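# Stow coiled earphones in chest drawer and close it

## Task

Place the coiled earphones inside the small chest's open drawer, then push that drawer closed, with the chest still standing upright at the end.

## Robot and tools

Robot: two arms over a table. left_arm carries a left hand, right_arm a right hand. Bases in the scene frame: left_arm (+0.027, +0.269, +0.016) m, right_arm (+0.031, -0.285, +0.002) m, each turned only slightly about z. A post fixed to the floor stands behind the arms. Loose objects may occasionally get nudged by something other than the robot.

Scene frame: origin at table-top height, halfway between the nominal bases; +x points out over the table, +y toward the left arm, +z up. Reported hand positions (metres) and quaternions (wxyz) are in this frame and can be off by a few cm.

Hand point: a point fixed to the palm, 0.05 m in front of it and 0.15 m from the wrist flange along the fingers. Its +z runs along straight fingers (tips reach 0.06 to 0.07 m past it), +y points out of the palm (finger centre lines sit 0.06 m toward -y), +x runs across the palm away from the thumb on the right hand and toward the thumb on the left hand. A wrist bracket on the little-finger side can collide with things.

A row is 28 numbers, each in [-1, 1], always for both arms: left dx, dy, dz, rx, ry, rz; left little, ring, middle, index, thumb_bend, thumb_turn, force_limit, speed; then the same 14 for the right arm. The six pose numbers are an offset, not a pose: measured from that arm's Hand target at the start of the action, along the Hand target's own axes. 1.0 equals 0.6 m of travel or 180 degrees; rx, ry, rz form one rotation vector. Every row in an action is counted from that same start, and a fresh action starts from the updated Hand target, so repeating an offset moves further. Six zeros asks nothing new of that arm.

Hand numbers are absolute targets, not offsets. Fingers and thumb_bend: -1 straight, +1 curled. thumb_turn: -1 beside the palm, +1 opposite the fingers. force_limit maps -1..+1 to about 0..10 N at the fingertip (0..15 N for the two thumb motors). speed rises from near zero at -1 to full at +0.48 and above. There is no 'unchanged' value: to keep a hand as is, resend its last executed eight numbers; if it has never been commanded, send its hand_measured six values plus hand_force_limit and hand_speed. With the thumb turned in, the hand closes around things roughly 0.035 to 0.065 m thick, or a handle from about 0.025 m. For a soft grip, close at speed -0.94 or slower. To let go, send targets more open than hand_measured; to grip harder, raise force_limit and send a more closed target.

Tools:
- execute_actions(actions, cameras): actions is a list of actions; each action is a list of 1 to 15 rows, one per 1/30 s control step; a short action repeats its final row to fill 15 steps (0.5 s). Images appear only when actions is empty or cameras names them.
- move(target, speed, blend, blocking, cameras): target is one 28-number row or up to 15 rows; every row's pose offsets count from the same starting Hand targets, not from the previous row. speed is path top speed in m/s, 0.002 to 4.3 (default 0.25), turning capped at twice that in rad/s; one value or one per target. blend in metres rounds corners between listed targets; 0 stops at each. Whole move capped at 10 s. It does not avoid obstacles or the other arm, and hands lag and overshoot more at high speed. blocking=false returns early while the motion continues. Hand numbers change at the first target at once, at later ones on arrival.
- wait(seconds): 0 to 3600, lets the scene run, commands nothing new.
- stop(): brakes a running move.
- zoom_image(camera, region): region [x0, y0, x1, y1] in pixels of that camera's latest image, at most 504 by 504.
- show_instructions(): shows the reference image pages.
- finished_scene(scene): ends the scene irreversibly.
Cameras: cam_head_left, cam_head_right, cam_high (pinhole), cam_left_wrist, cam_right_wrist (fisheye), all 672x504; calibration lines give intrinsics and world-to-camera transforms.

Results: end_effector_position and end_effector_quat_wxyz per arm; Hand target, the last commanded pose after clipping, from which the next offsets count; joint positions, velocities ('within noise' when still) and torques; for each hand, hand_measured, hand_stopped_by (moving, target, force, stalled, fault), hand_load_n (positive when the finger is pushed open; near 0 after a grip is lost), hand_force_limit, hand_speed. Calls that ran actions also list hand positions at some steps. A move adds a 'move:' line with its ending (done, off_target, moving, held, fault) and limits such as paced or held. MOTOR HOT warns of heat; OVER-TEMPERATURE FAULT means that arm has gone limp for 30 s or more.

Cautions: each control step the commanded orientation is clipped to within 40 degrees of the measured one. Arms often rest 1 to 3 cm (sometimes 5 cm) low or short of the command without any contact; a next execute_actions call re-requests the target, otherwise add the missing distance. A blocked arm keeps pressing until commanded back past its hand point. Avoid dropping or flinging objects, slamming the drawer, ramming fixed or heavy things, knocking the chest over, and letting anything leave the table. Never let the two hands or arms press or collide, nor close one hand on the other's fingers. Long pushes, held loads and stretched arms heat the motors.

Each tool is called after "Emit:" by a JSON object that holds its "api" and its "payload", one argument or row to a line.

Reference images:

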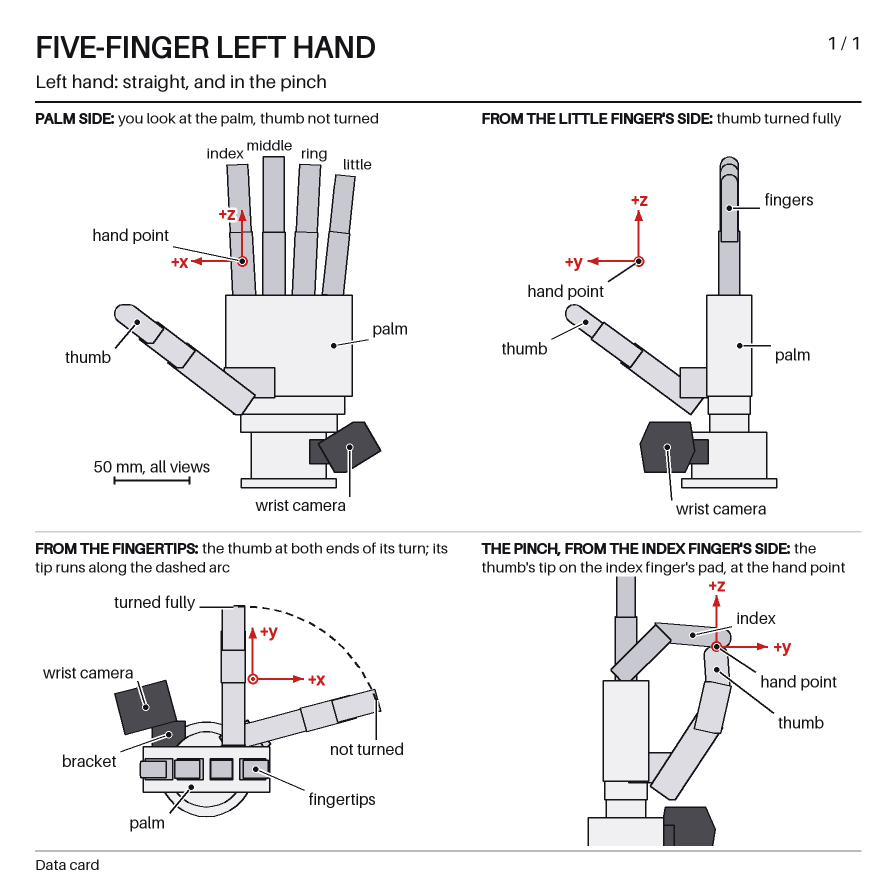

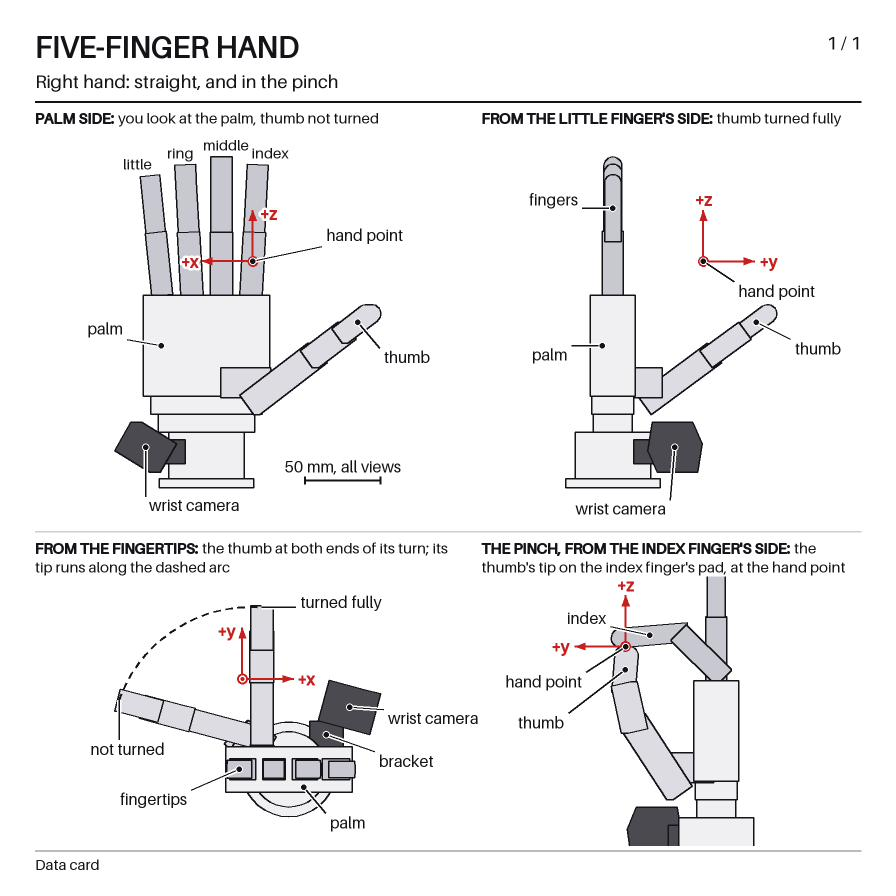

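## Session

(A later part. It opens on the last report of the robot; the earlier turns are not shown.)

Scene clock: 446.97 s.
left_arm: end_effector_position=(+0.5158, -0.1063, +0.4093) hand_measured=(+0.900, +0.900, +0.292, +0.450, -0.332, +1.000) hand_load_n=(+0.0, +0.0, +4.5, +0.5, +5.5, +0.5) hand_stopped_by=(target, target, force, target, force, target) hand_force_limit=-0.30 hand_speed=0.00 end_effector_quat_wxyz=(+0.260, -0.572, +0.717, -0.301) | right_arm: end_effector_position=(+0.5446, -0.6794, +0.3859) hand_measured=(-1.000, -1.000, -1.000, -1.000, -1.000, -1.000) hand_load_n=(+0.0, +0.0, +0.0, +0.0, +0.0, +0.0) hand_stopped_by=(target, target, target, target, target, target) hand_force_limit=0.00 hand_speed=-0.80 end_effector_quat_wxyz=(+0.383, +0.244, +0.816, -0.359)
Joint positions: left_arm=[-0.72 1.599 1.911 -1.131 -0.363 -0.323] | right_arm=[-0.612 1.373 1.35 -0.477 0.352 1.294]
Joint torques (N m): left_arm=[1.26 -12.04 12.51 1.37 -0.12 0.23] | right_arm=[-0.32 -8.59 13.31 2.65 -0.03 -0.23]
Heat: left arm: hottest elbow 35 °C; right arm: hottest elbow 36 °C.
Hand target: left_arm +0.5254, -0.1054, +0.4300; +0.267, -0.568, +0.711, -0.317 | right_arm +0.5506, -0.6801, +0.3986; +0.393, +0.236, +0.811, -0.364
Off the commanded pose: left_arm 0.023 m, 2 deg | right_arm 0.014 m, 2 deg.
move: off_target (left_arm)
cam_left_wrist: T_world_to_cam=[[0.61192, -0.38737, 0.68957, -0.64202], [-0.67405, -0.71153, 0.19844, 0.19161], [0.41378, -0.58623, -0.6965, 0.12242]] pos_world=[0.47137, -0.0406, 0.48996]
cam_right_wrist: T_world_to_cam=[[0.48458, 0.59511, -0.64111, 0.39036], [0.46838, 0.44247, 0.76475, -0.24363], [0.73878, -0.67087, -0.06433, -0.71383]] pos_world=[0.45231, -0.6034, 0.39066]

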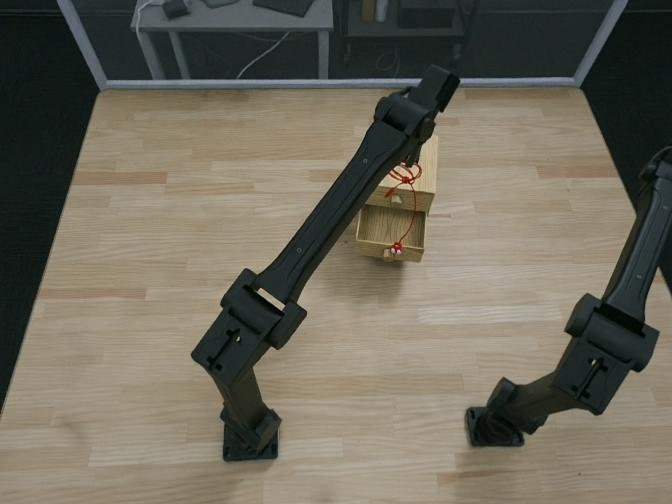

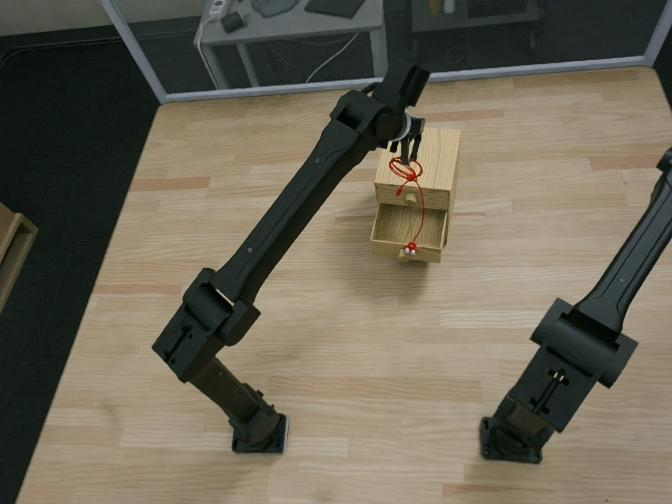

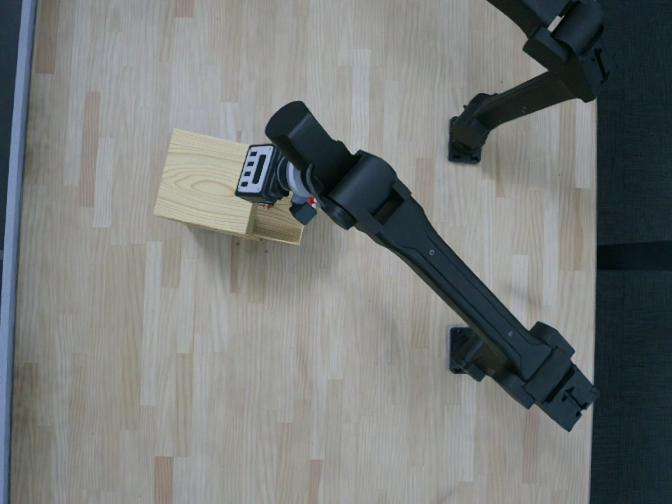

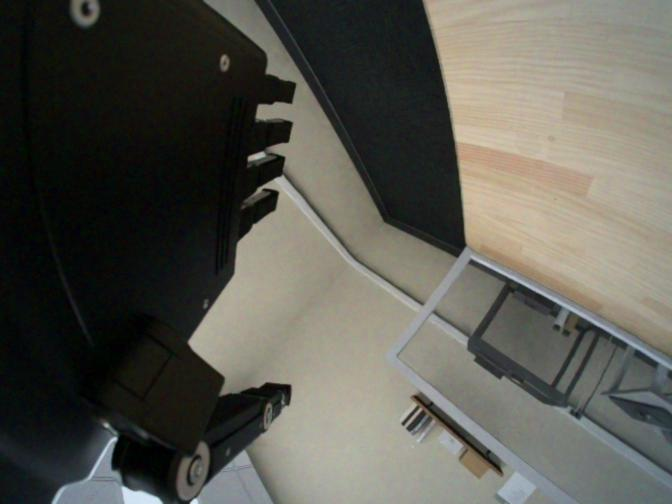

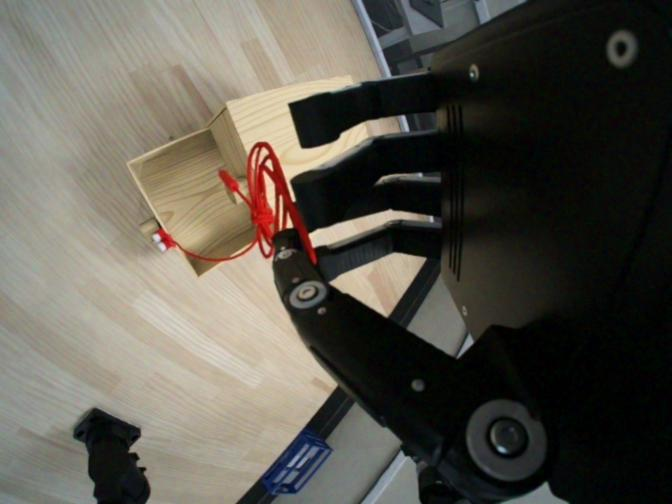

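Emit:
{"api": "move", "payload": {
  "target": [
    [0.0247,0.0745,-0.0863,0,0,0,0.9,0.9,0.5,0.45,0.05,1,-0.3,0,0,0,0,0,0,0,-1,-1,-1,-1,-1,-1,0,-0.8],
    [0.023,0.0117,-0.141,0,0,0,0.9,0.9,0.5,0.45,0.05,1,-0.3,0,0,0,0,0,0,0,-1,-1,-1,-1,-1,-1,0,-0.8],
    [0.0018,-0.0522,-0.067,0,0,0,0.9,0.9,0.5,0.45,0.05,1,-0.3,0,0,0,0,0,0,0,-1,-1,-1,-1,-1,-1,0,-0.8]
  ],
  "speed": 0.1,
  "blend": [0.01,0.01,0],
  "cameras": ["all"]
}}

Emit:
{"api": "zoom_image", "payload": {
  "camera": "cam_head_left",
  "region": [320, 120, 480, 280]
}}

Emit:
{"api": "zoom_image", "payload": {
  "camera": "cam_head_right",
  "region": [320, 120, 480, 280]
}}

Emit:
{"api": "zoom_image", "payload": {
  "camera": "cam_right_wrist",
  "region": [60, 40, 440, 420]
}}

Scene clock: 465.73 s.
left_arm: end_effector_position=(+0.5118, -0.1098, +0.4604) hand_measured=(+0.900, +0.900, +0.292, +0.450, -0.332, +1.000) hand_load_n=(+0.0, +0.0, +5.0, +0.0, +5.5, +0.0) hand_stopped_by=(target, target, force, target, force, target) hand_force_limit=-0.30 hand_speed=0.00 end_effector_quat_wxyz=(+0.262, -0.572, +0.715, -0.305) | right_arm: end_effector_position=(+0.5446, -0.6794, +0.3859) hand_measured=(-1.000, -1.000, -1.000, -1.000, -1.000, -1.000) hand_load_n=(+0.0, +0.0, +0.0, +0.0, -0.5, -0.5) hand_stopped_by=(target, target, target, target, target, target) hand_force_limit=0.00 hand_speed=-0.80 end_effector_quat_wxyz=(+0.383, +0.244, +0.816, -0.359)
Joint positions: left_arm=[-0.73 1.652 2.119 -1.28 -0.372 -0.332] | right_arm=[-0.612 1.373 1.35 -0.477 0.352 1.294]
Joint torques (N m): left_arm=[1.14 -12.75 11.79 0.98 -0.13 0.23] | right_arm=[-0.32 -9.17 13.34 2.54 -0.02 -0.21]
Heat: left arm: hottest elbow 35 °C; right arm: hottest elbow 36 °C.
Hand target: left_arm +0.5155, -0.1054, +0.4800; +0.267, -0.568, +0.711, -0.317 | right_arm +0.5506, -0.6801, +0.3986; +0.393, +0.236, +0.811, -0.364
Off the commanded pose: left_arm 0.020 m, 2 deg | right_arm 0.014 m, 2 deg.
move: off_target (left_arm)
cam_left_wrist: T_world_to_cam=[[0.60748, -0.38272, 0.69606, -0.67633], [-0.67441, -0.71148, 0.19739, 0.17692], [0.41968, -0.58934, -0.69032, 0.1513]] pos_world=[0.46668, -0.0438, 0.54029]
cam_right_wrist: T_world_to_cam=[[0.48458, 0.59511, -0.64111, 0.39036], [0.46838, 0.44247, 0.76475, -0.24363], [0.73878, -0.67087, -0.06433, -0.71383]] pos_world=[0.45231, -0.6034, 0.39066]

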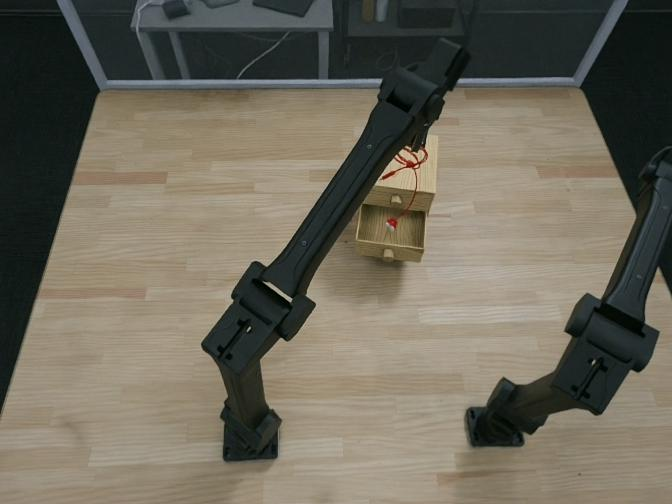

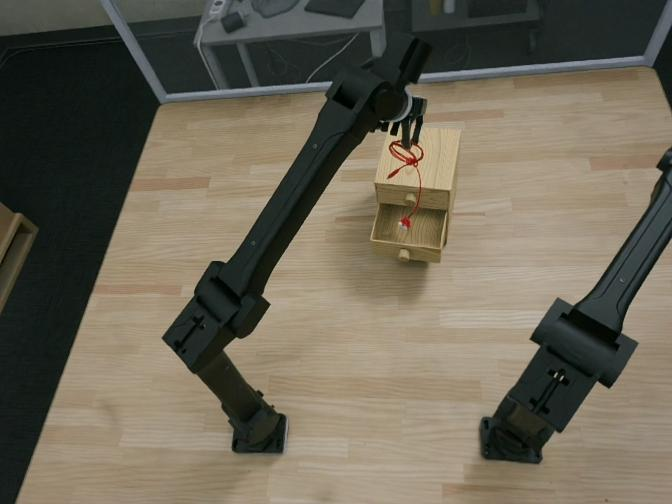

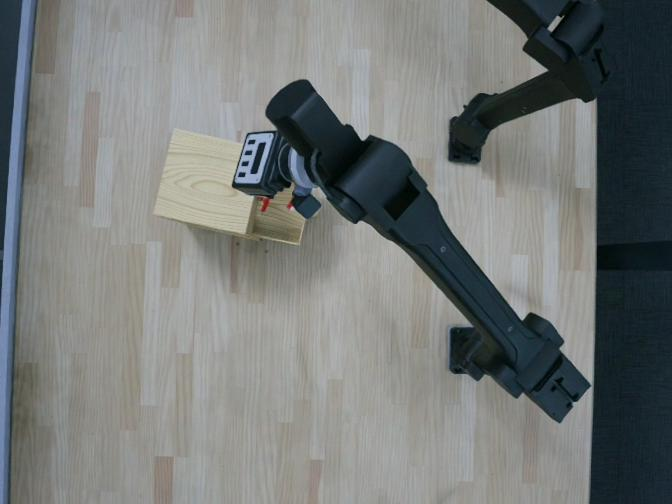

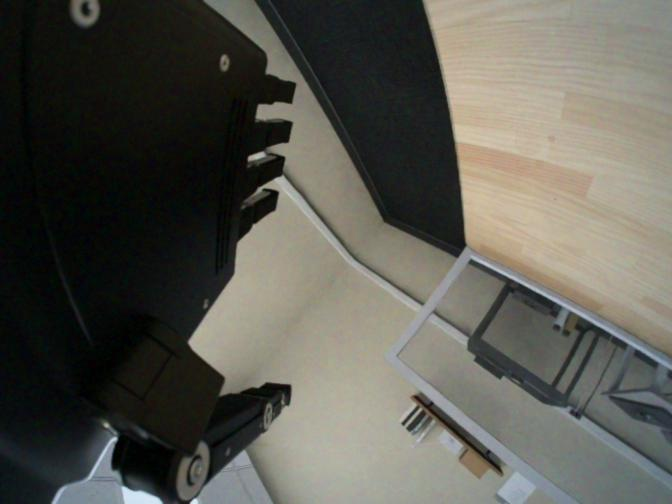

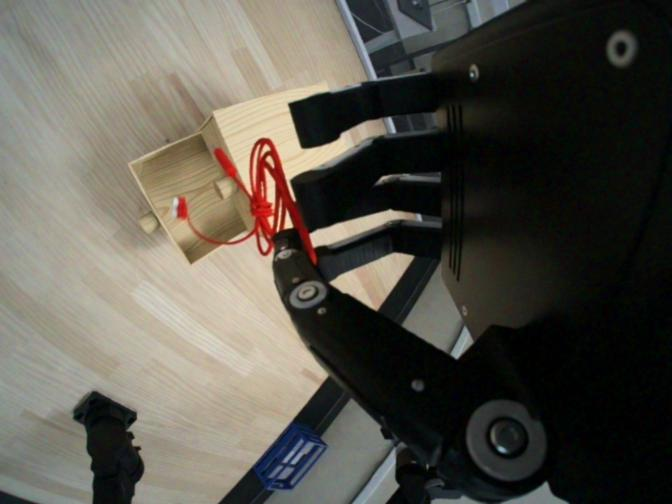

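Scaled by 3.150 from the camera's image (finer frame: 960x720).

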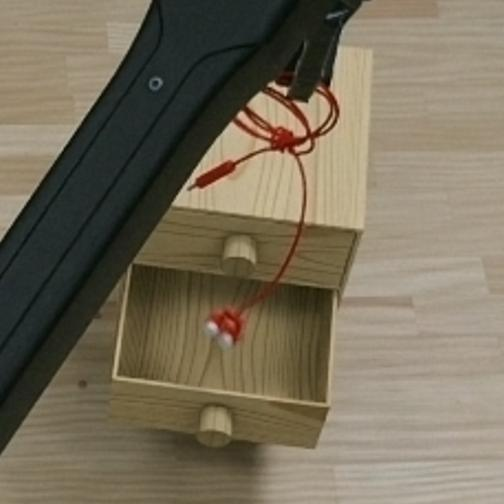

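Scaled by 3.150 from the camera's image (finer frame: 960x720).

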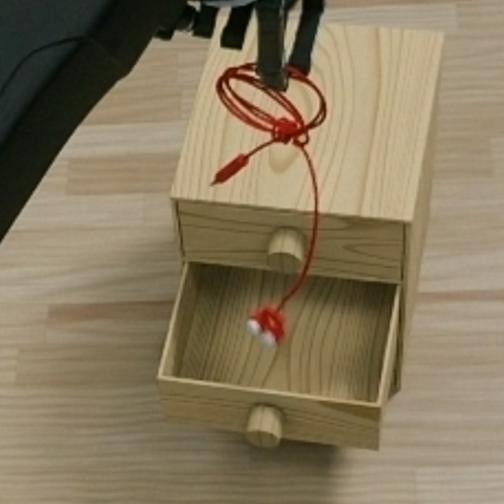

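Scaled by 1.326 from the camera's image (finer frame: 960x720).

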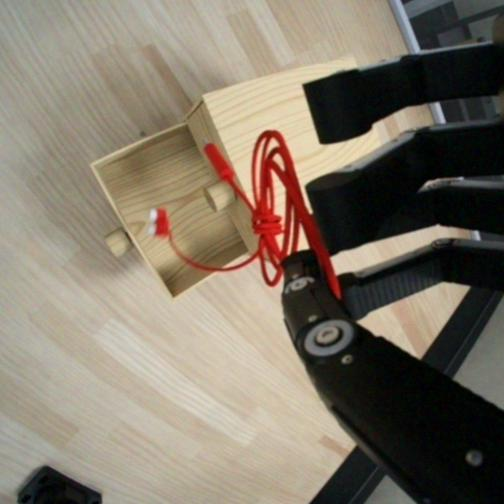

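Emit:
{"api": "move", "payload": {
  "target": [0.0033,0.1257,0.1094,0,0,0,0.9,0.9,0.5,0.45,0.05,1,-0.3,0,0,0,0,0,0,0,-1,-1,-1,-1,-1,-1,0,-0.8],
  "speed": 0.1,
  "cameras": ["cam_head_left","cam_head_right","cam_right_wrist"]
}}

Emit:
{"api": "zoom_image", "payload": {
  "camera": "cam_head_left",
  "region": [320, 140, 480, 300]
}}

Emit:
{"api": "zoom_image", "payload": {
  "camera": "cam_head_right",
  "region": [320, 140, 480, 300]
}}

Emit:
{"api": "zoom_image", "payload": {
  "camera": "cam_right_wrist",
  "region": [60, 40, 440, 420]
}}

Scene clock: 483.03 s.
left_arm: end_effector_position=(+0.5112, -0.1094, +0.3684) hand_measured=(+0.900, +0.900, +0.292, +0.450, -0.332, +1.000) hand_load_n=(+0.0, +0.0, +4.5, +0.5, +5.5, +0.5) hand_stopped_by=(target, target, force, target, force, target) hand_force_limit=-0.30 hand_speed=0.00 end_effector_quat_wxyz=(+0.262, -0.572, +0.716, -0.305) | right_arm: end_effector_position=(+0.5446, -0.6794, +0.3859) hand_measured=(-1.000, -1.000, -1.000, -1.000, -1.000, -1.000) hand_load_n=(+0.0, +0.5, +0.0, +0.0, +0.0, +0.0) hand_stopped_by=(target, target, target, target, target, target) hand_force_limit=0.00 hand_speed=-0.80 end_effector_quat_wxyz=(+0.383, +0.244, +0.816, -0.359)
Joint positions: left_arm=[-0.73 1.561 1.752 -1.006 -0.372 -0.332] | right_arm=[-0.612 1.373 1.35 -0.477 0.352 1.294]
Joint torques (N m): left_arm=[1.2 -13.39 9.13 1.99 -0.13 0.22] | right_arm=[-0.62 -9.23 13.38 2.59 -0.03 -0.26]
Heat: left arm: hottest elbow 36 °C; right arm: hottest elbow 36 °C.
Hand target: left_arm +0.5155, -0.1053, +0.3798; +0.267, -0.568, +0.711, -0.317 | right_arm +0.5506, -0.6801, +0.3986; +0.393, +0.236, +0.811, -0.364
Off the commanded pose: left_arm 0.013 m, 2 deg | right_arm 0.014 m, 2 deg.
move: off_target (left_arm)
cam_right_wrist: T_world_to_cam=[[0.48458, 0.59511, -0.64111, 0.39036], [0.46838, 0.44247, 0.76475, -0.24363], [0.73878, -0.67087, -0.06433, -0.71383]] pos_world=[0.45231, -0.6034, 0.39066]

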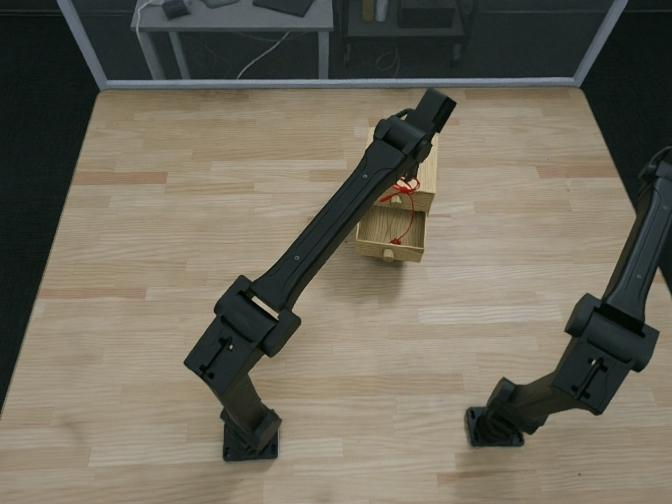

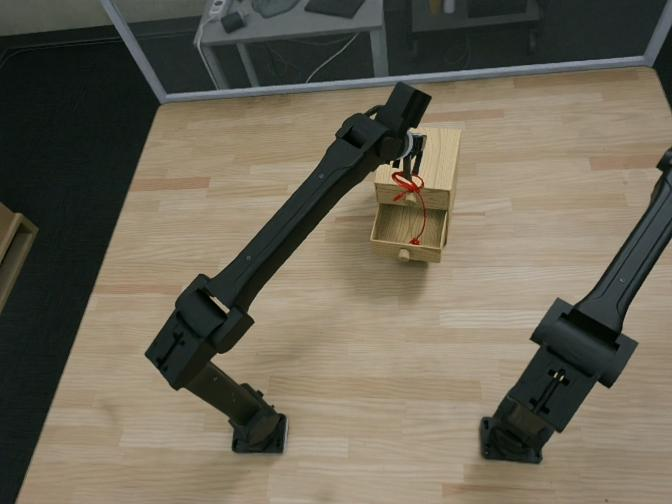

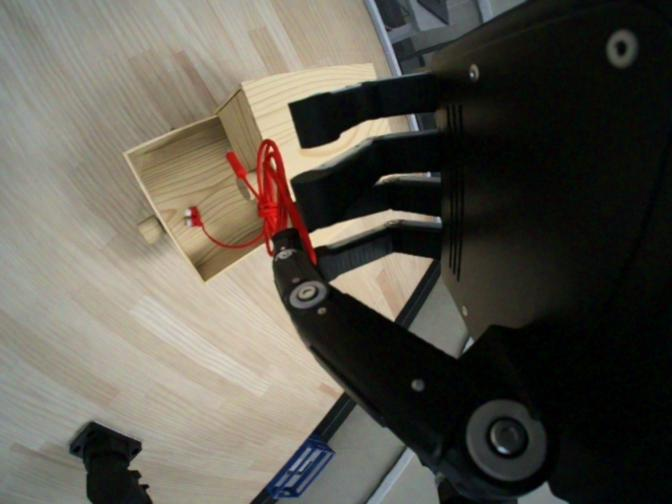

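Scaled by 3.150 from the camera's image (finer frame: 960x720).

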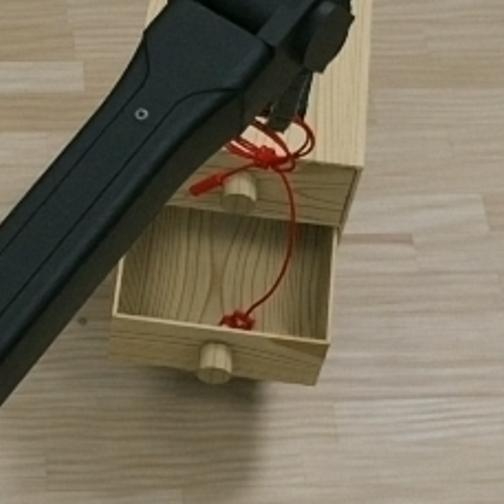

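Scaled by 3.150 from the camera's image (finer frame: 960x720).

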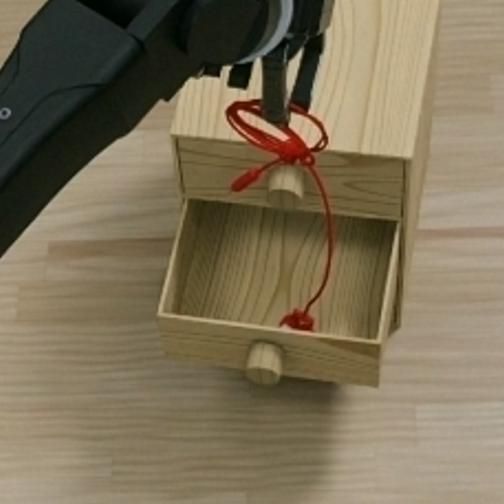

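Scaled by 1.326 from the camera's image (finer frame: 960x720).

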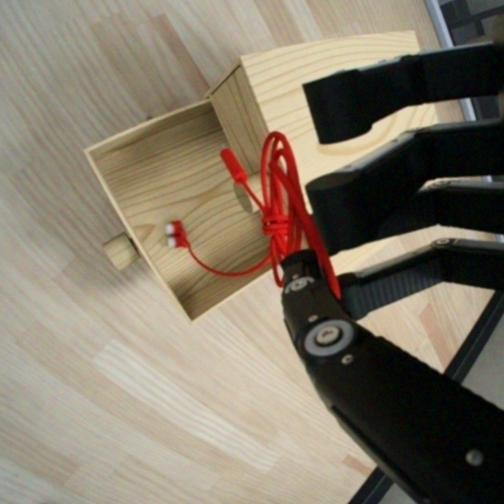

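Emit:
{"api": "move", "payload": {
  "target": [0.0047,0.1985,0.1523,0,0,0,0.9,0.9,0.5,0.45,0.05,1,-0.3,0,0,0,0,0,0,0,-1,-1,-1,-1,-1,-1,0,-0.8],
  "speed": 0.1,
  "cameras": ["cam_head_left","cam_head_right","cam_high","cam_right_wrist"]
}}

Emit:
{"api": "zoom_image", "payload": {
  "camera": "cam_head_left",
  "region": [320, 140, 480, 300]
}}

Emit:
{"api": "zoom_image", "payload": {
  "camera": "cam_head_right",
  "region": [320, 140, 480, 300]
}}

Emit:
{"api": "zoom_image", "payload": {
  "camera": "cam_high",
  "region": [220, 110, 370, 260]
}}

Emit:
{"api": "zoom_image", "payload": {
  "camera": "cam_right_wrist",
  "region": [60, 40, 440, 420]
}}

Scene clock: 508.23 s.
left_arm: end_effector_position=(+0.5026, -0.1017, +0.2241) hand_measured=(+0.900, +0.900, +0.292, +0.450, -0.332, +1.000) hand_load_n=(+0.0, +0.0, +4.5, +0.5, +5.5, +0.5) hand_stopped_by=(target, target, force, target, force, target) hand_force_limit=-0.30 hand_speed=0.00 end_effector_quat_wxyz=(+0.263, -0.572, +0.714, -0.308) | right_arm: end_effector_position=(+0.5446, -0.6794, +0.3859) hand_measured=(-1.000, -1.000, -1.000, -1.000, -1.000, -1.000) hand_load_n=(+0.0, +0.0, +0.0, +0.0, +0.0, +0.0) hand_stopped_by=(target, target, target, target, target, target) hand_force_limit=0.00 hand_speed=-0.80 end_effector_quat_wxyz=(+0.383, +0.244, +0.816, -0.359)
Joint positions: left_arm=[-0.73 1.527 1.33 -0.61 -0.373 -0.332] | right_arm=[-0.612 1.373 1.35 -0.477 0.352 1.294]
Joint torques (N m): left_arm=[0.62 -11.99 9.1 1.99 -0.27 0.15] | right_arm=[-0.21 -9.05 13.44 2.59 -0.03 -0.24]
Heat: left arm: hottest elbow 35 °C; right arm: hottest elbow 37 °C.
Hand target: left_arm +0.5064, -0.1032, +0.2299; +0.267, -0.568, +0.711, -0.317 | right_arm +0.5506, -0.6801, +0.3986; +0.393, +0.236, +0.811, -0.364
Off the commanded pose: left_arm 0.007 m, 1 deg | right_arm 0.014 m, 2 deg.
move: done
cam_right_wrist: T_world_to_cam=[[0.48458, 0.59511, -0.64111, 0.39036], [0.46838, 0.44247, 0.76475, -0.24363], [0.73878, -0.67087, -0.06433, -0.71383]] pos_world=[0.45231, -0.6034, 0.39066]

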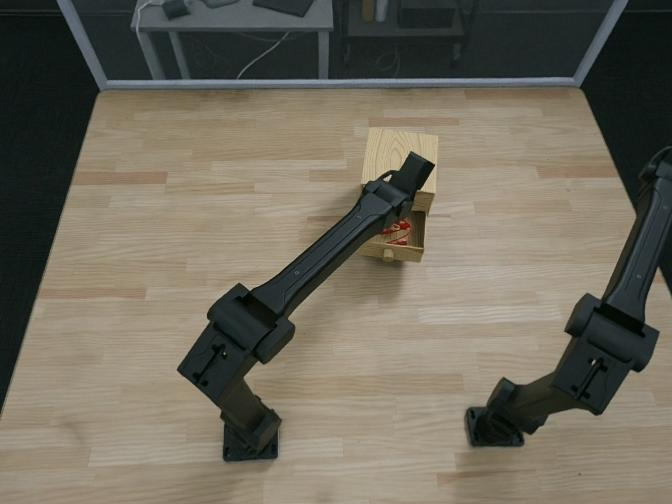

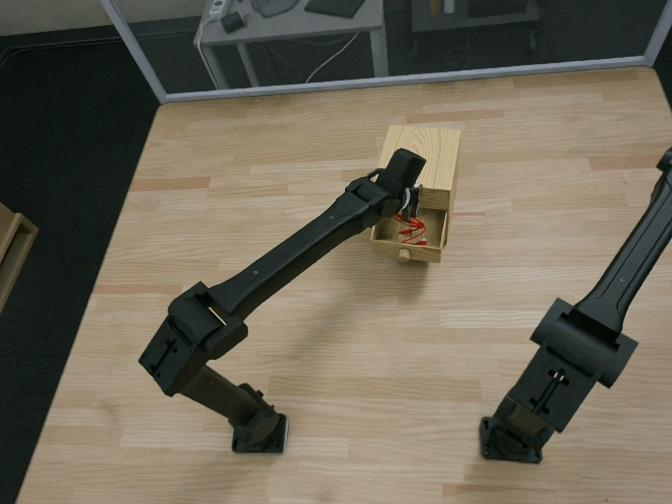

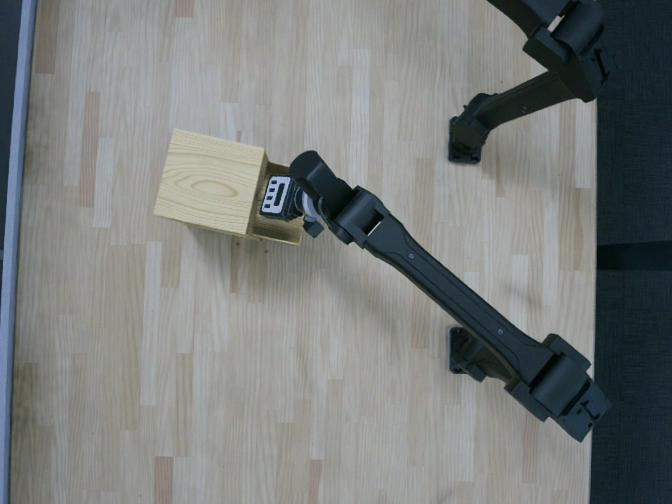

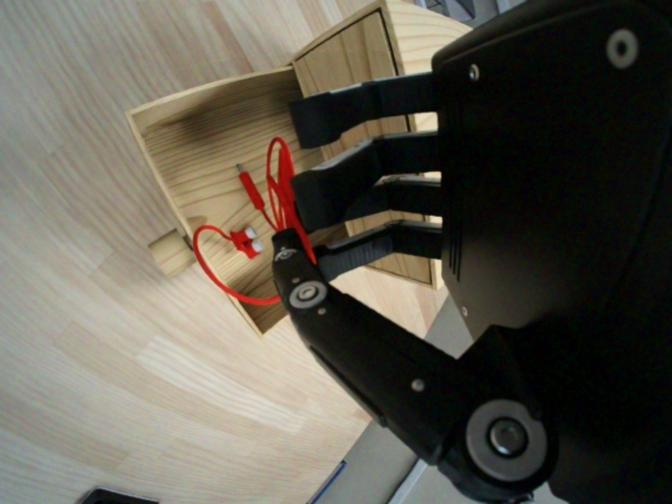

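Scaled by 3.150 from the camera's image (finer frame: 960x720).

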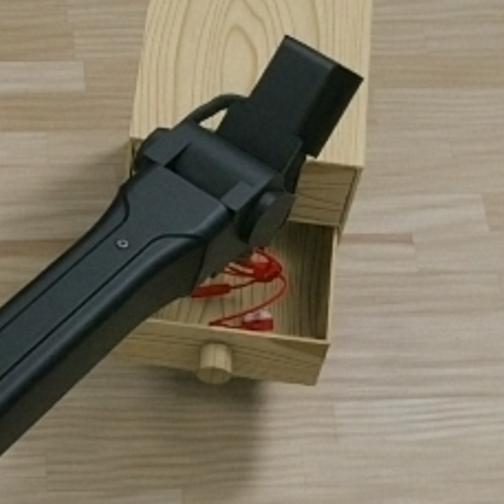

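Scaled by 3.150 from the camera's image (finer frame: 960x720).

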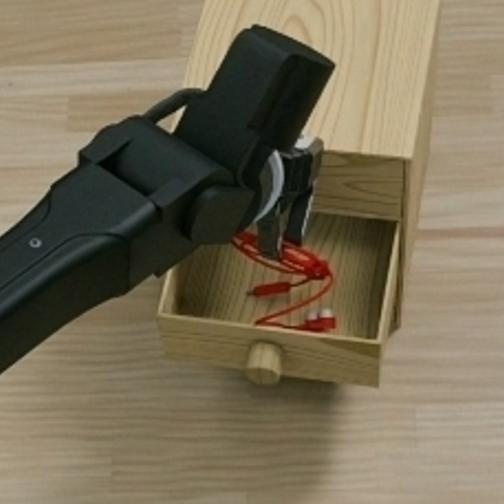

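Scaled by 3.360 from the camera's image (finer frame: 960x720).

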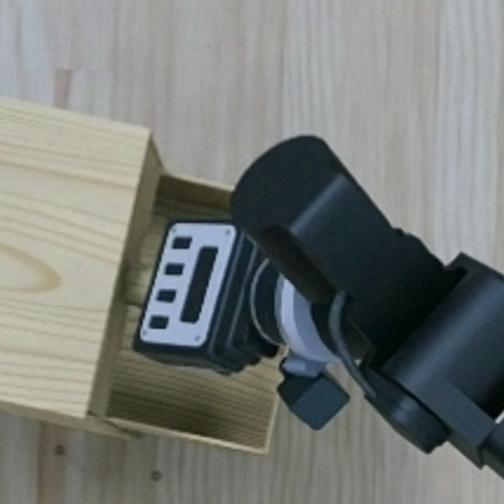

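Scaled by 1.326 from the camera's image (finer frame: 960x720).

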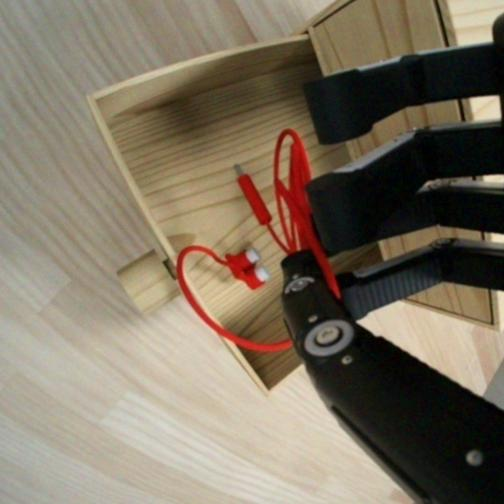

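Emit:
{"api": "move", "payload": {
  "target": [0.0016,0.0628,0.0547,0,0,0,0.9,0.9,0.5,0.45,0.05,1,-0.3,0,0,0,0,0,0,0,-1,-1,-1,-1,-1,-1,0,-0.8],
  "speed": 0.08,
  "cameras": ["cam_head_left","cam_head_right","cam_high","cam_right_wrist"]
}}

Emit:
{"api": "zoom_image", "payload": {
  "camera": "cam_head_right",
  "region": [320, 140, 480, 300]
}}

Emit:
{"api": "zoom_image", "payload": {
  "camera": "cam_high",
  "region": [220, 110, 370, 260]
}}

Emit:
{"api": "zoom_image", "payload": {
  "camera": "cam_right_wrist",
  "region": [60, 40, 440, 420]
}}

Scene clock: 515.87 s.
left_arm: end_effector_position=(+0.5024, -0.1014, +0.1798) hand_measured=(+0.900, +0.900, +0.292, +0.450, -0.332, +1.000) hand_load_n=(+0.0, +0.0, +4.5, +0.0, +5.5, +0.5) hand_stopped_by=(target, target, force, target, force, target) hand_force_limit=-0.30 hand_speed=0.00 end_effector_quat_wxyz=(+0.264, -0.571, +0.712, -0.312) | right_arm: end_effector_position=(+0.5446, -0.6794, +0.3859) hand_measured=(-1.000, -1.000, -1.000, -1.000, -1.000, -1.000) hand_load_n=(+0.0, +0.0, +0.0, +0.0, +0.0, +0.0) hand_stopped_by=(target, target, target, target, target, target) hand_force_limit=0.00 hand_speed=-0.80 end_effector_quat_wxyz=(+0.383, +0.244, +0.816, -0.359)
Joint positions: left_arm=[-0.73 1.551 1.233 -0.479 -0.373 -0.332] | right_arm=[-0.612 1.373 1.35 -0.477 0.352 1.294]
Joint torques (N m): left_arm=[0.62 -11.4 8.81 2 -0.26 0.16] | right_arm=[-0.21 -8.82 13.35 2.56 -0.03 -0.21]
Heat: left arm: hottest elbow 34 °C; right arm: hottest elbow 37 °C.
Hand target: left_arm +0.5065, -0.1032, +0.1801; +0.267, -0.568, +0.711, -0.317 | right_arm +0.5506, -0.6801, +0.3986; +0.393, +0.236, +0.811, -0.364
Off the commanded pose: left_arm 0.004 m, 1 deg | right_arm 0.014 m, 2 deg.
move: done
cam_right_wrist: T_world_to_cam=[[0.48458, 0.59511, -0.64111, 0.39036], [0.46838, 0.44247, 0.76475, -0.24363], [0.73878, -0.67087, -0.06433, -0.71383]] pos_world=[0.45231, -0.6034, 0.39066]

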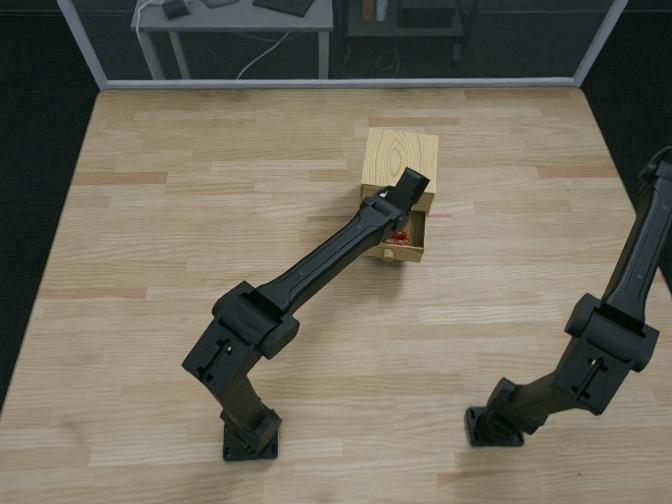

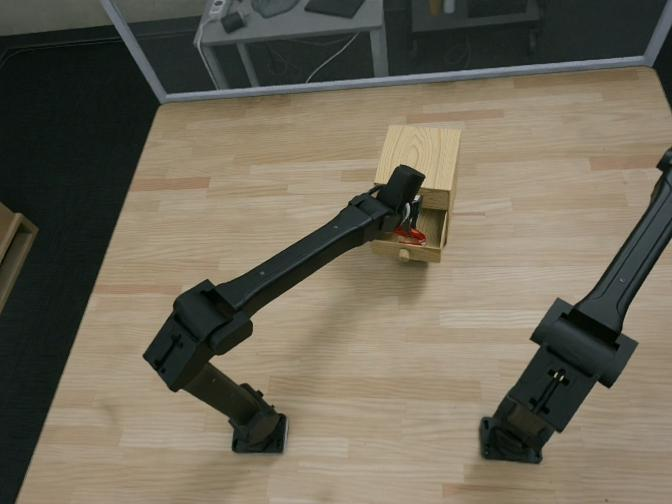

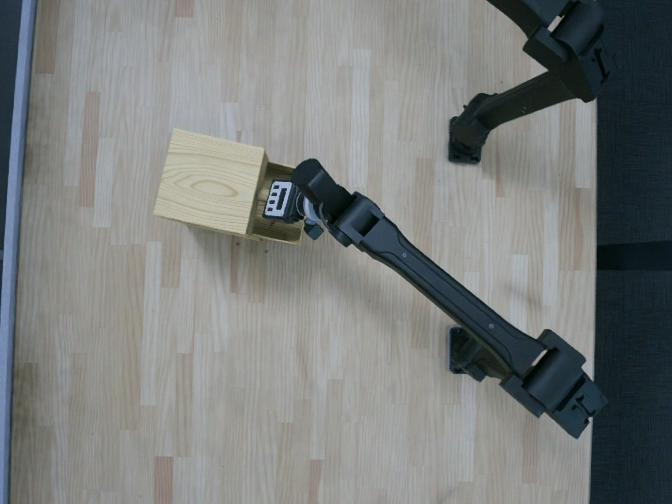

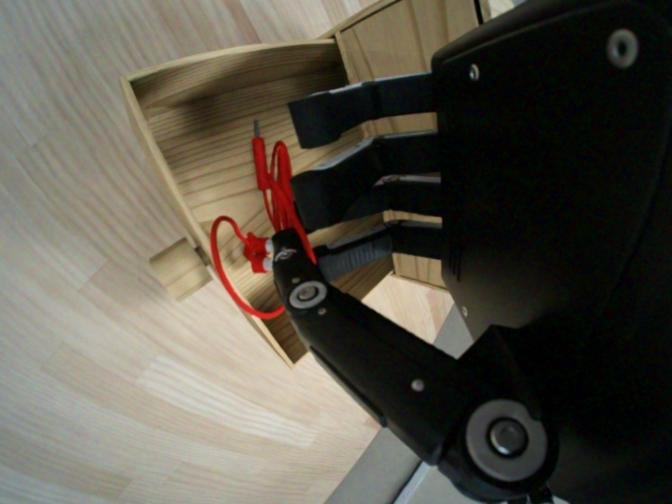

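Scaled by 3.150 from the camera's image (finer frame: 960x720).

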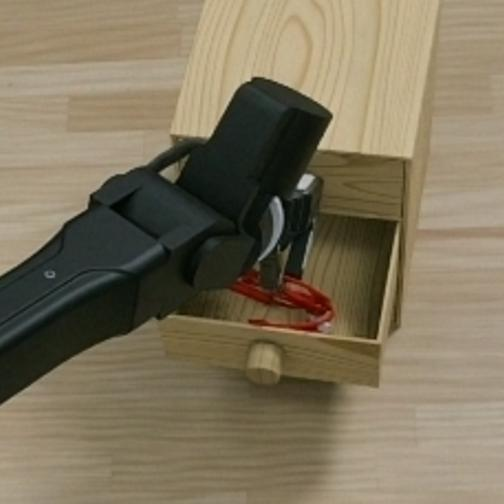

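Scaled by 3.360 from the camera's image (finer frame: 960x720).

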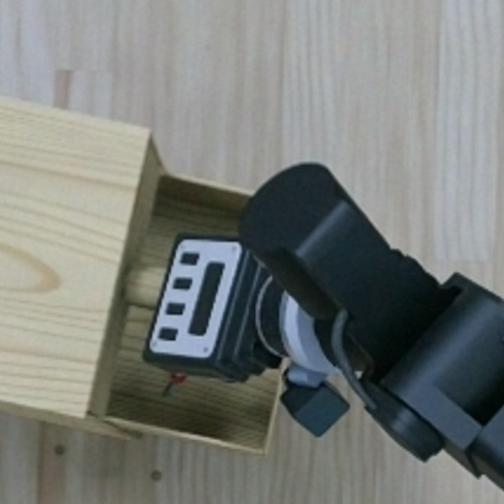

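Scaled by 1.326 from the camera's image (finer frame: 960x720).

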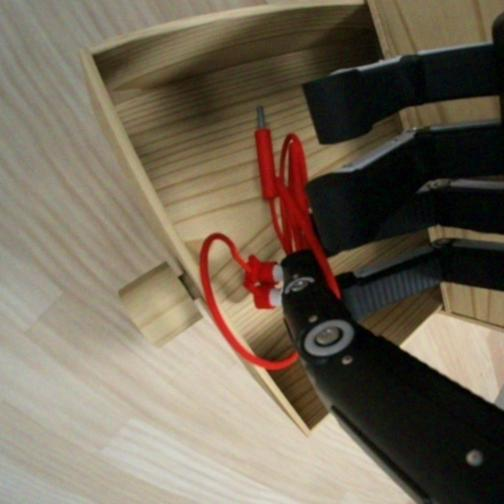

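Emit:
{"api": "move", "payload": {
  "target": [0.001,0.0498,0.0342,0,0,0,0.9,0.9,0.5,0.45,0.05,1,-0.3,0,0,0,0,0,0,0,-1,-1,-1,-1,-1,-1,0,-0.8],
  "speed": 0.06,
  "cameras": ["cam_head_left","cam_head_right","cam_high","cam_right_wrist"]
}}

Emit:
{"api": "zoom_image", "payload": {
  "camera": "cam_head_right",
  "region": [340, 160, 460, 280]
}}

Emit:
{"api": "zoom_image", "payload": {
  "camera": "cam_high",
  "region": [220, 110, 370, 260]
}}

Emit:
{"api": "zoom_image", "payload": {
  "camera": "cam_right_wrist",
  "region": [60, 40, 440, 420]
}}

Scene clock: 523.67 s.
left_arm: end_effector_position=(+0.5001, -0.0989, +0.1452) hand_measured=(+0.900, +0.900, +0.292, +0.450, -0.332, +1.000) hand_load_n=(+0.0, +0.0, +4.5, +0.0, +5.5, +0.5) hand_stopped_by=(target, target, force, target, force, target) hand_force_limit=-0.30 hand_speed=0.00 end_effector_quat_wxyz=(+0.265, -0.571, +0.711, -0.312) | right_arm: end_effector_position=(+0.5446, -0.6794, +0.3859) hand_measured=(-1.000, -1.000, -1.000, -1.000, -1.000, -1.000) hand_load_n=(+0.0, +0.0, +0.0, +0.0, +0.0, +0.0) hand_stopped_by=(target, target, target, target, target, target) hand_force_limit=0.00 hand_speed=-0.80 end_effector_quat_wxyz=(+0.383, +0.244, +0.816, -0.359)
Joint positions: left_arm=[-0.73 1.574 1.163 -0.384 -0.376 -0.332] | right_arm=[-0.612 1.373 1.35 -0.477 0.352 1.294]
Joint torques (N m): left_arm=[0.32 -11.28 8.47 2 -0.27 0.12] | right_arm=[-0.15 -9.11 13.35 2.66 -0.01 -0.22]
Heat: left arm: hottest elbow 34 °C; right arm: hottest elbow 37 °C.
Hand target: left_arm +0.5025, -0.1022, +0.1440; +0.267, -0.568, +0.711, -0.317 | right_arm +0.5506, -0.6801, +0.3986; +0.393, +0.236, +0.811, -0.364
Off the commanded pose: left_arm 0.004 m, 1 deg | right_arm 0.014 m, 2 deg.
move: done
cam_right_wrist: T_world_to_cam=[[0.48458, 0.59511, -0.64111, 0.39036], [0.46838, 0.44247, 0.76475, -0.24363], [0.73878, -0.67087, -0.06433, -0.71383]] pos_world=[0.45231, -0.6034, 0.39066]

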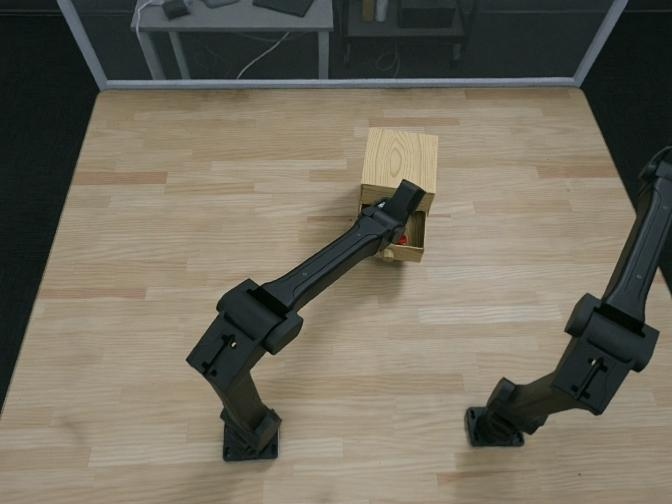

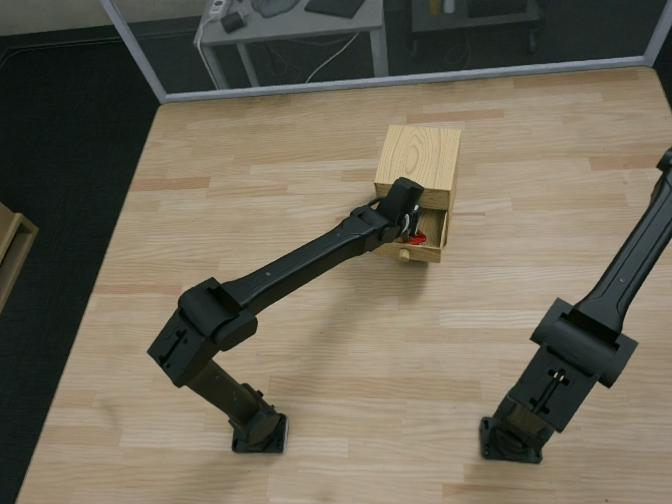

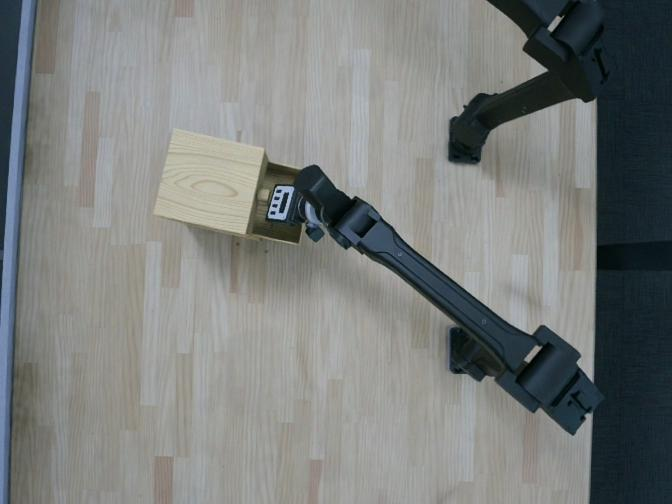

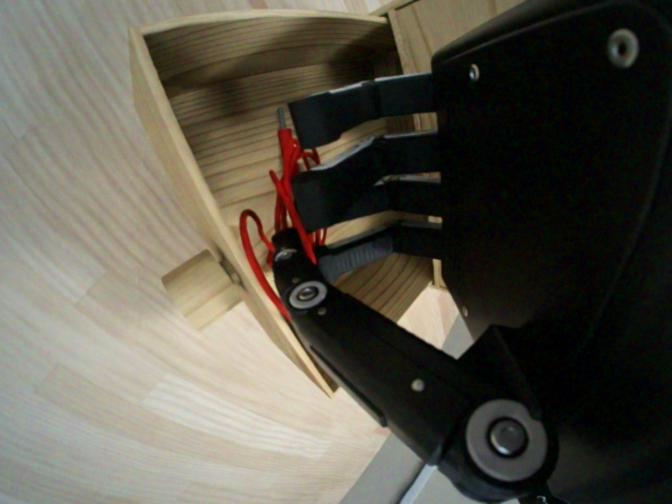

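Scaled by 4.200 from the camera's image (finer frame: 960x720).

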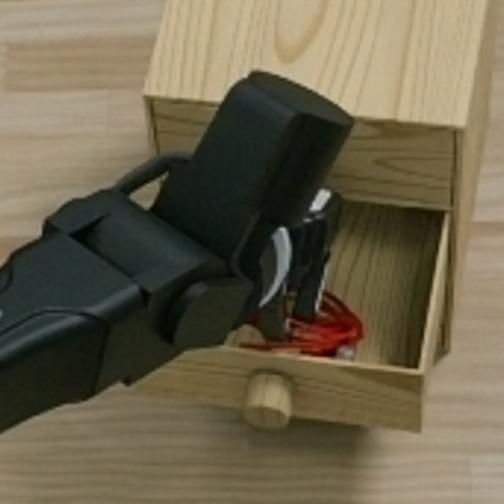

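Scaled by 3.360 from the camera's image (finer frame: 960x720).

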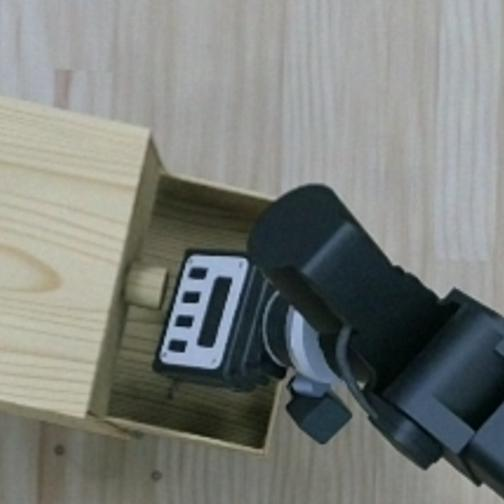

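Scaled by 1.326 from the camera's image (finer frame: 960x720).

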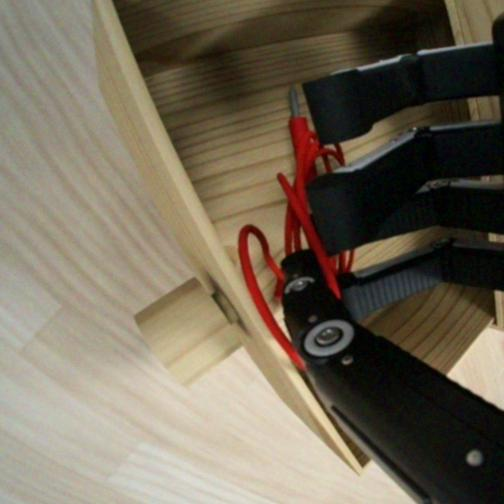

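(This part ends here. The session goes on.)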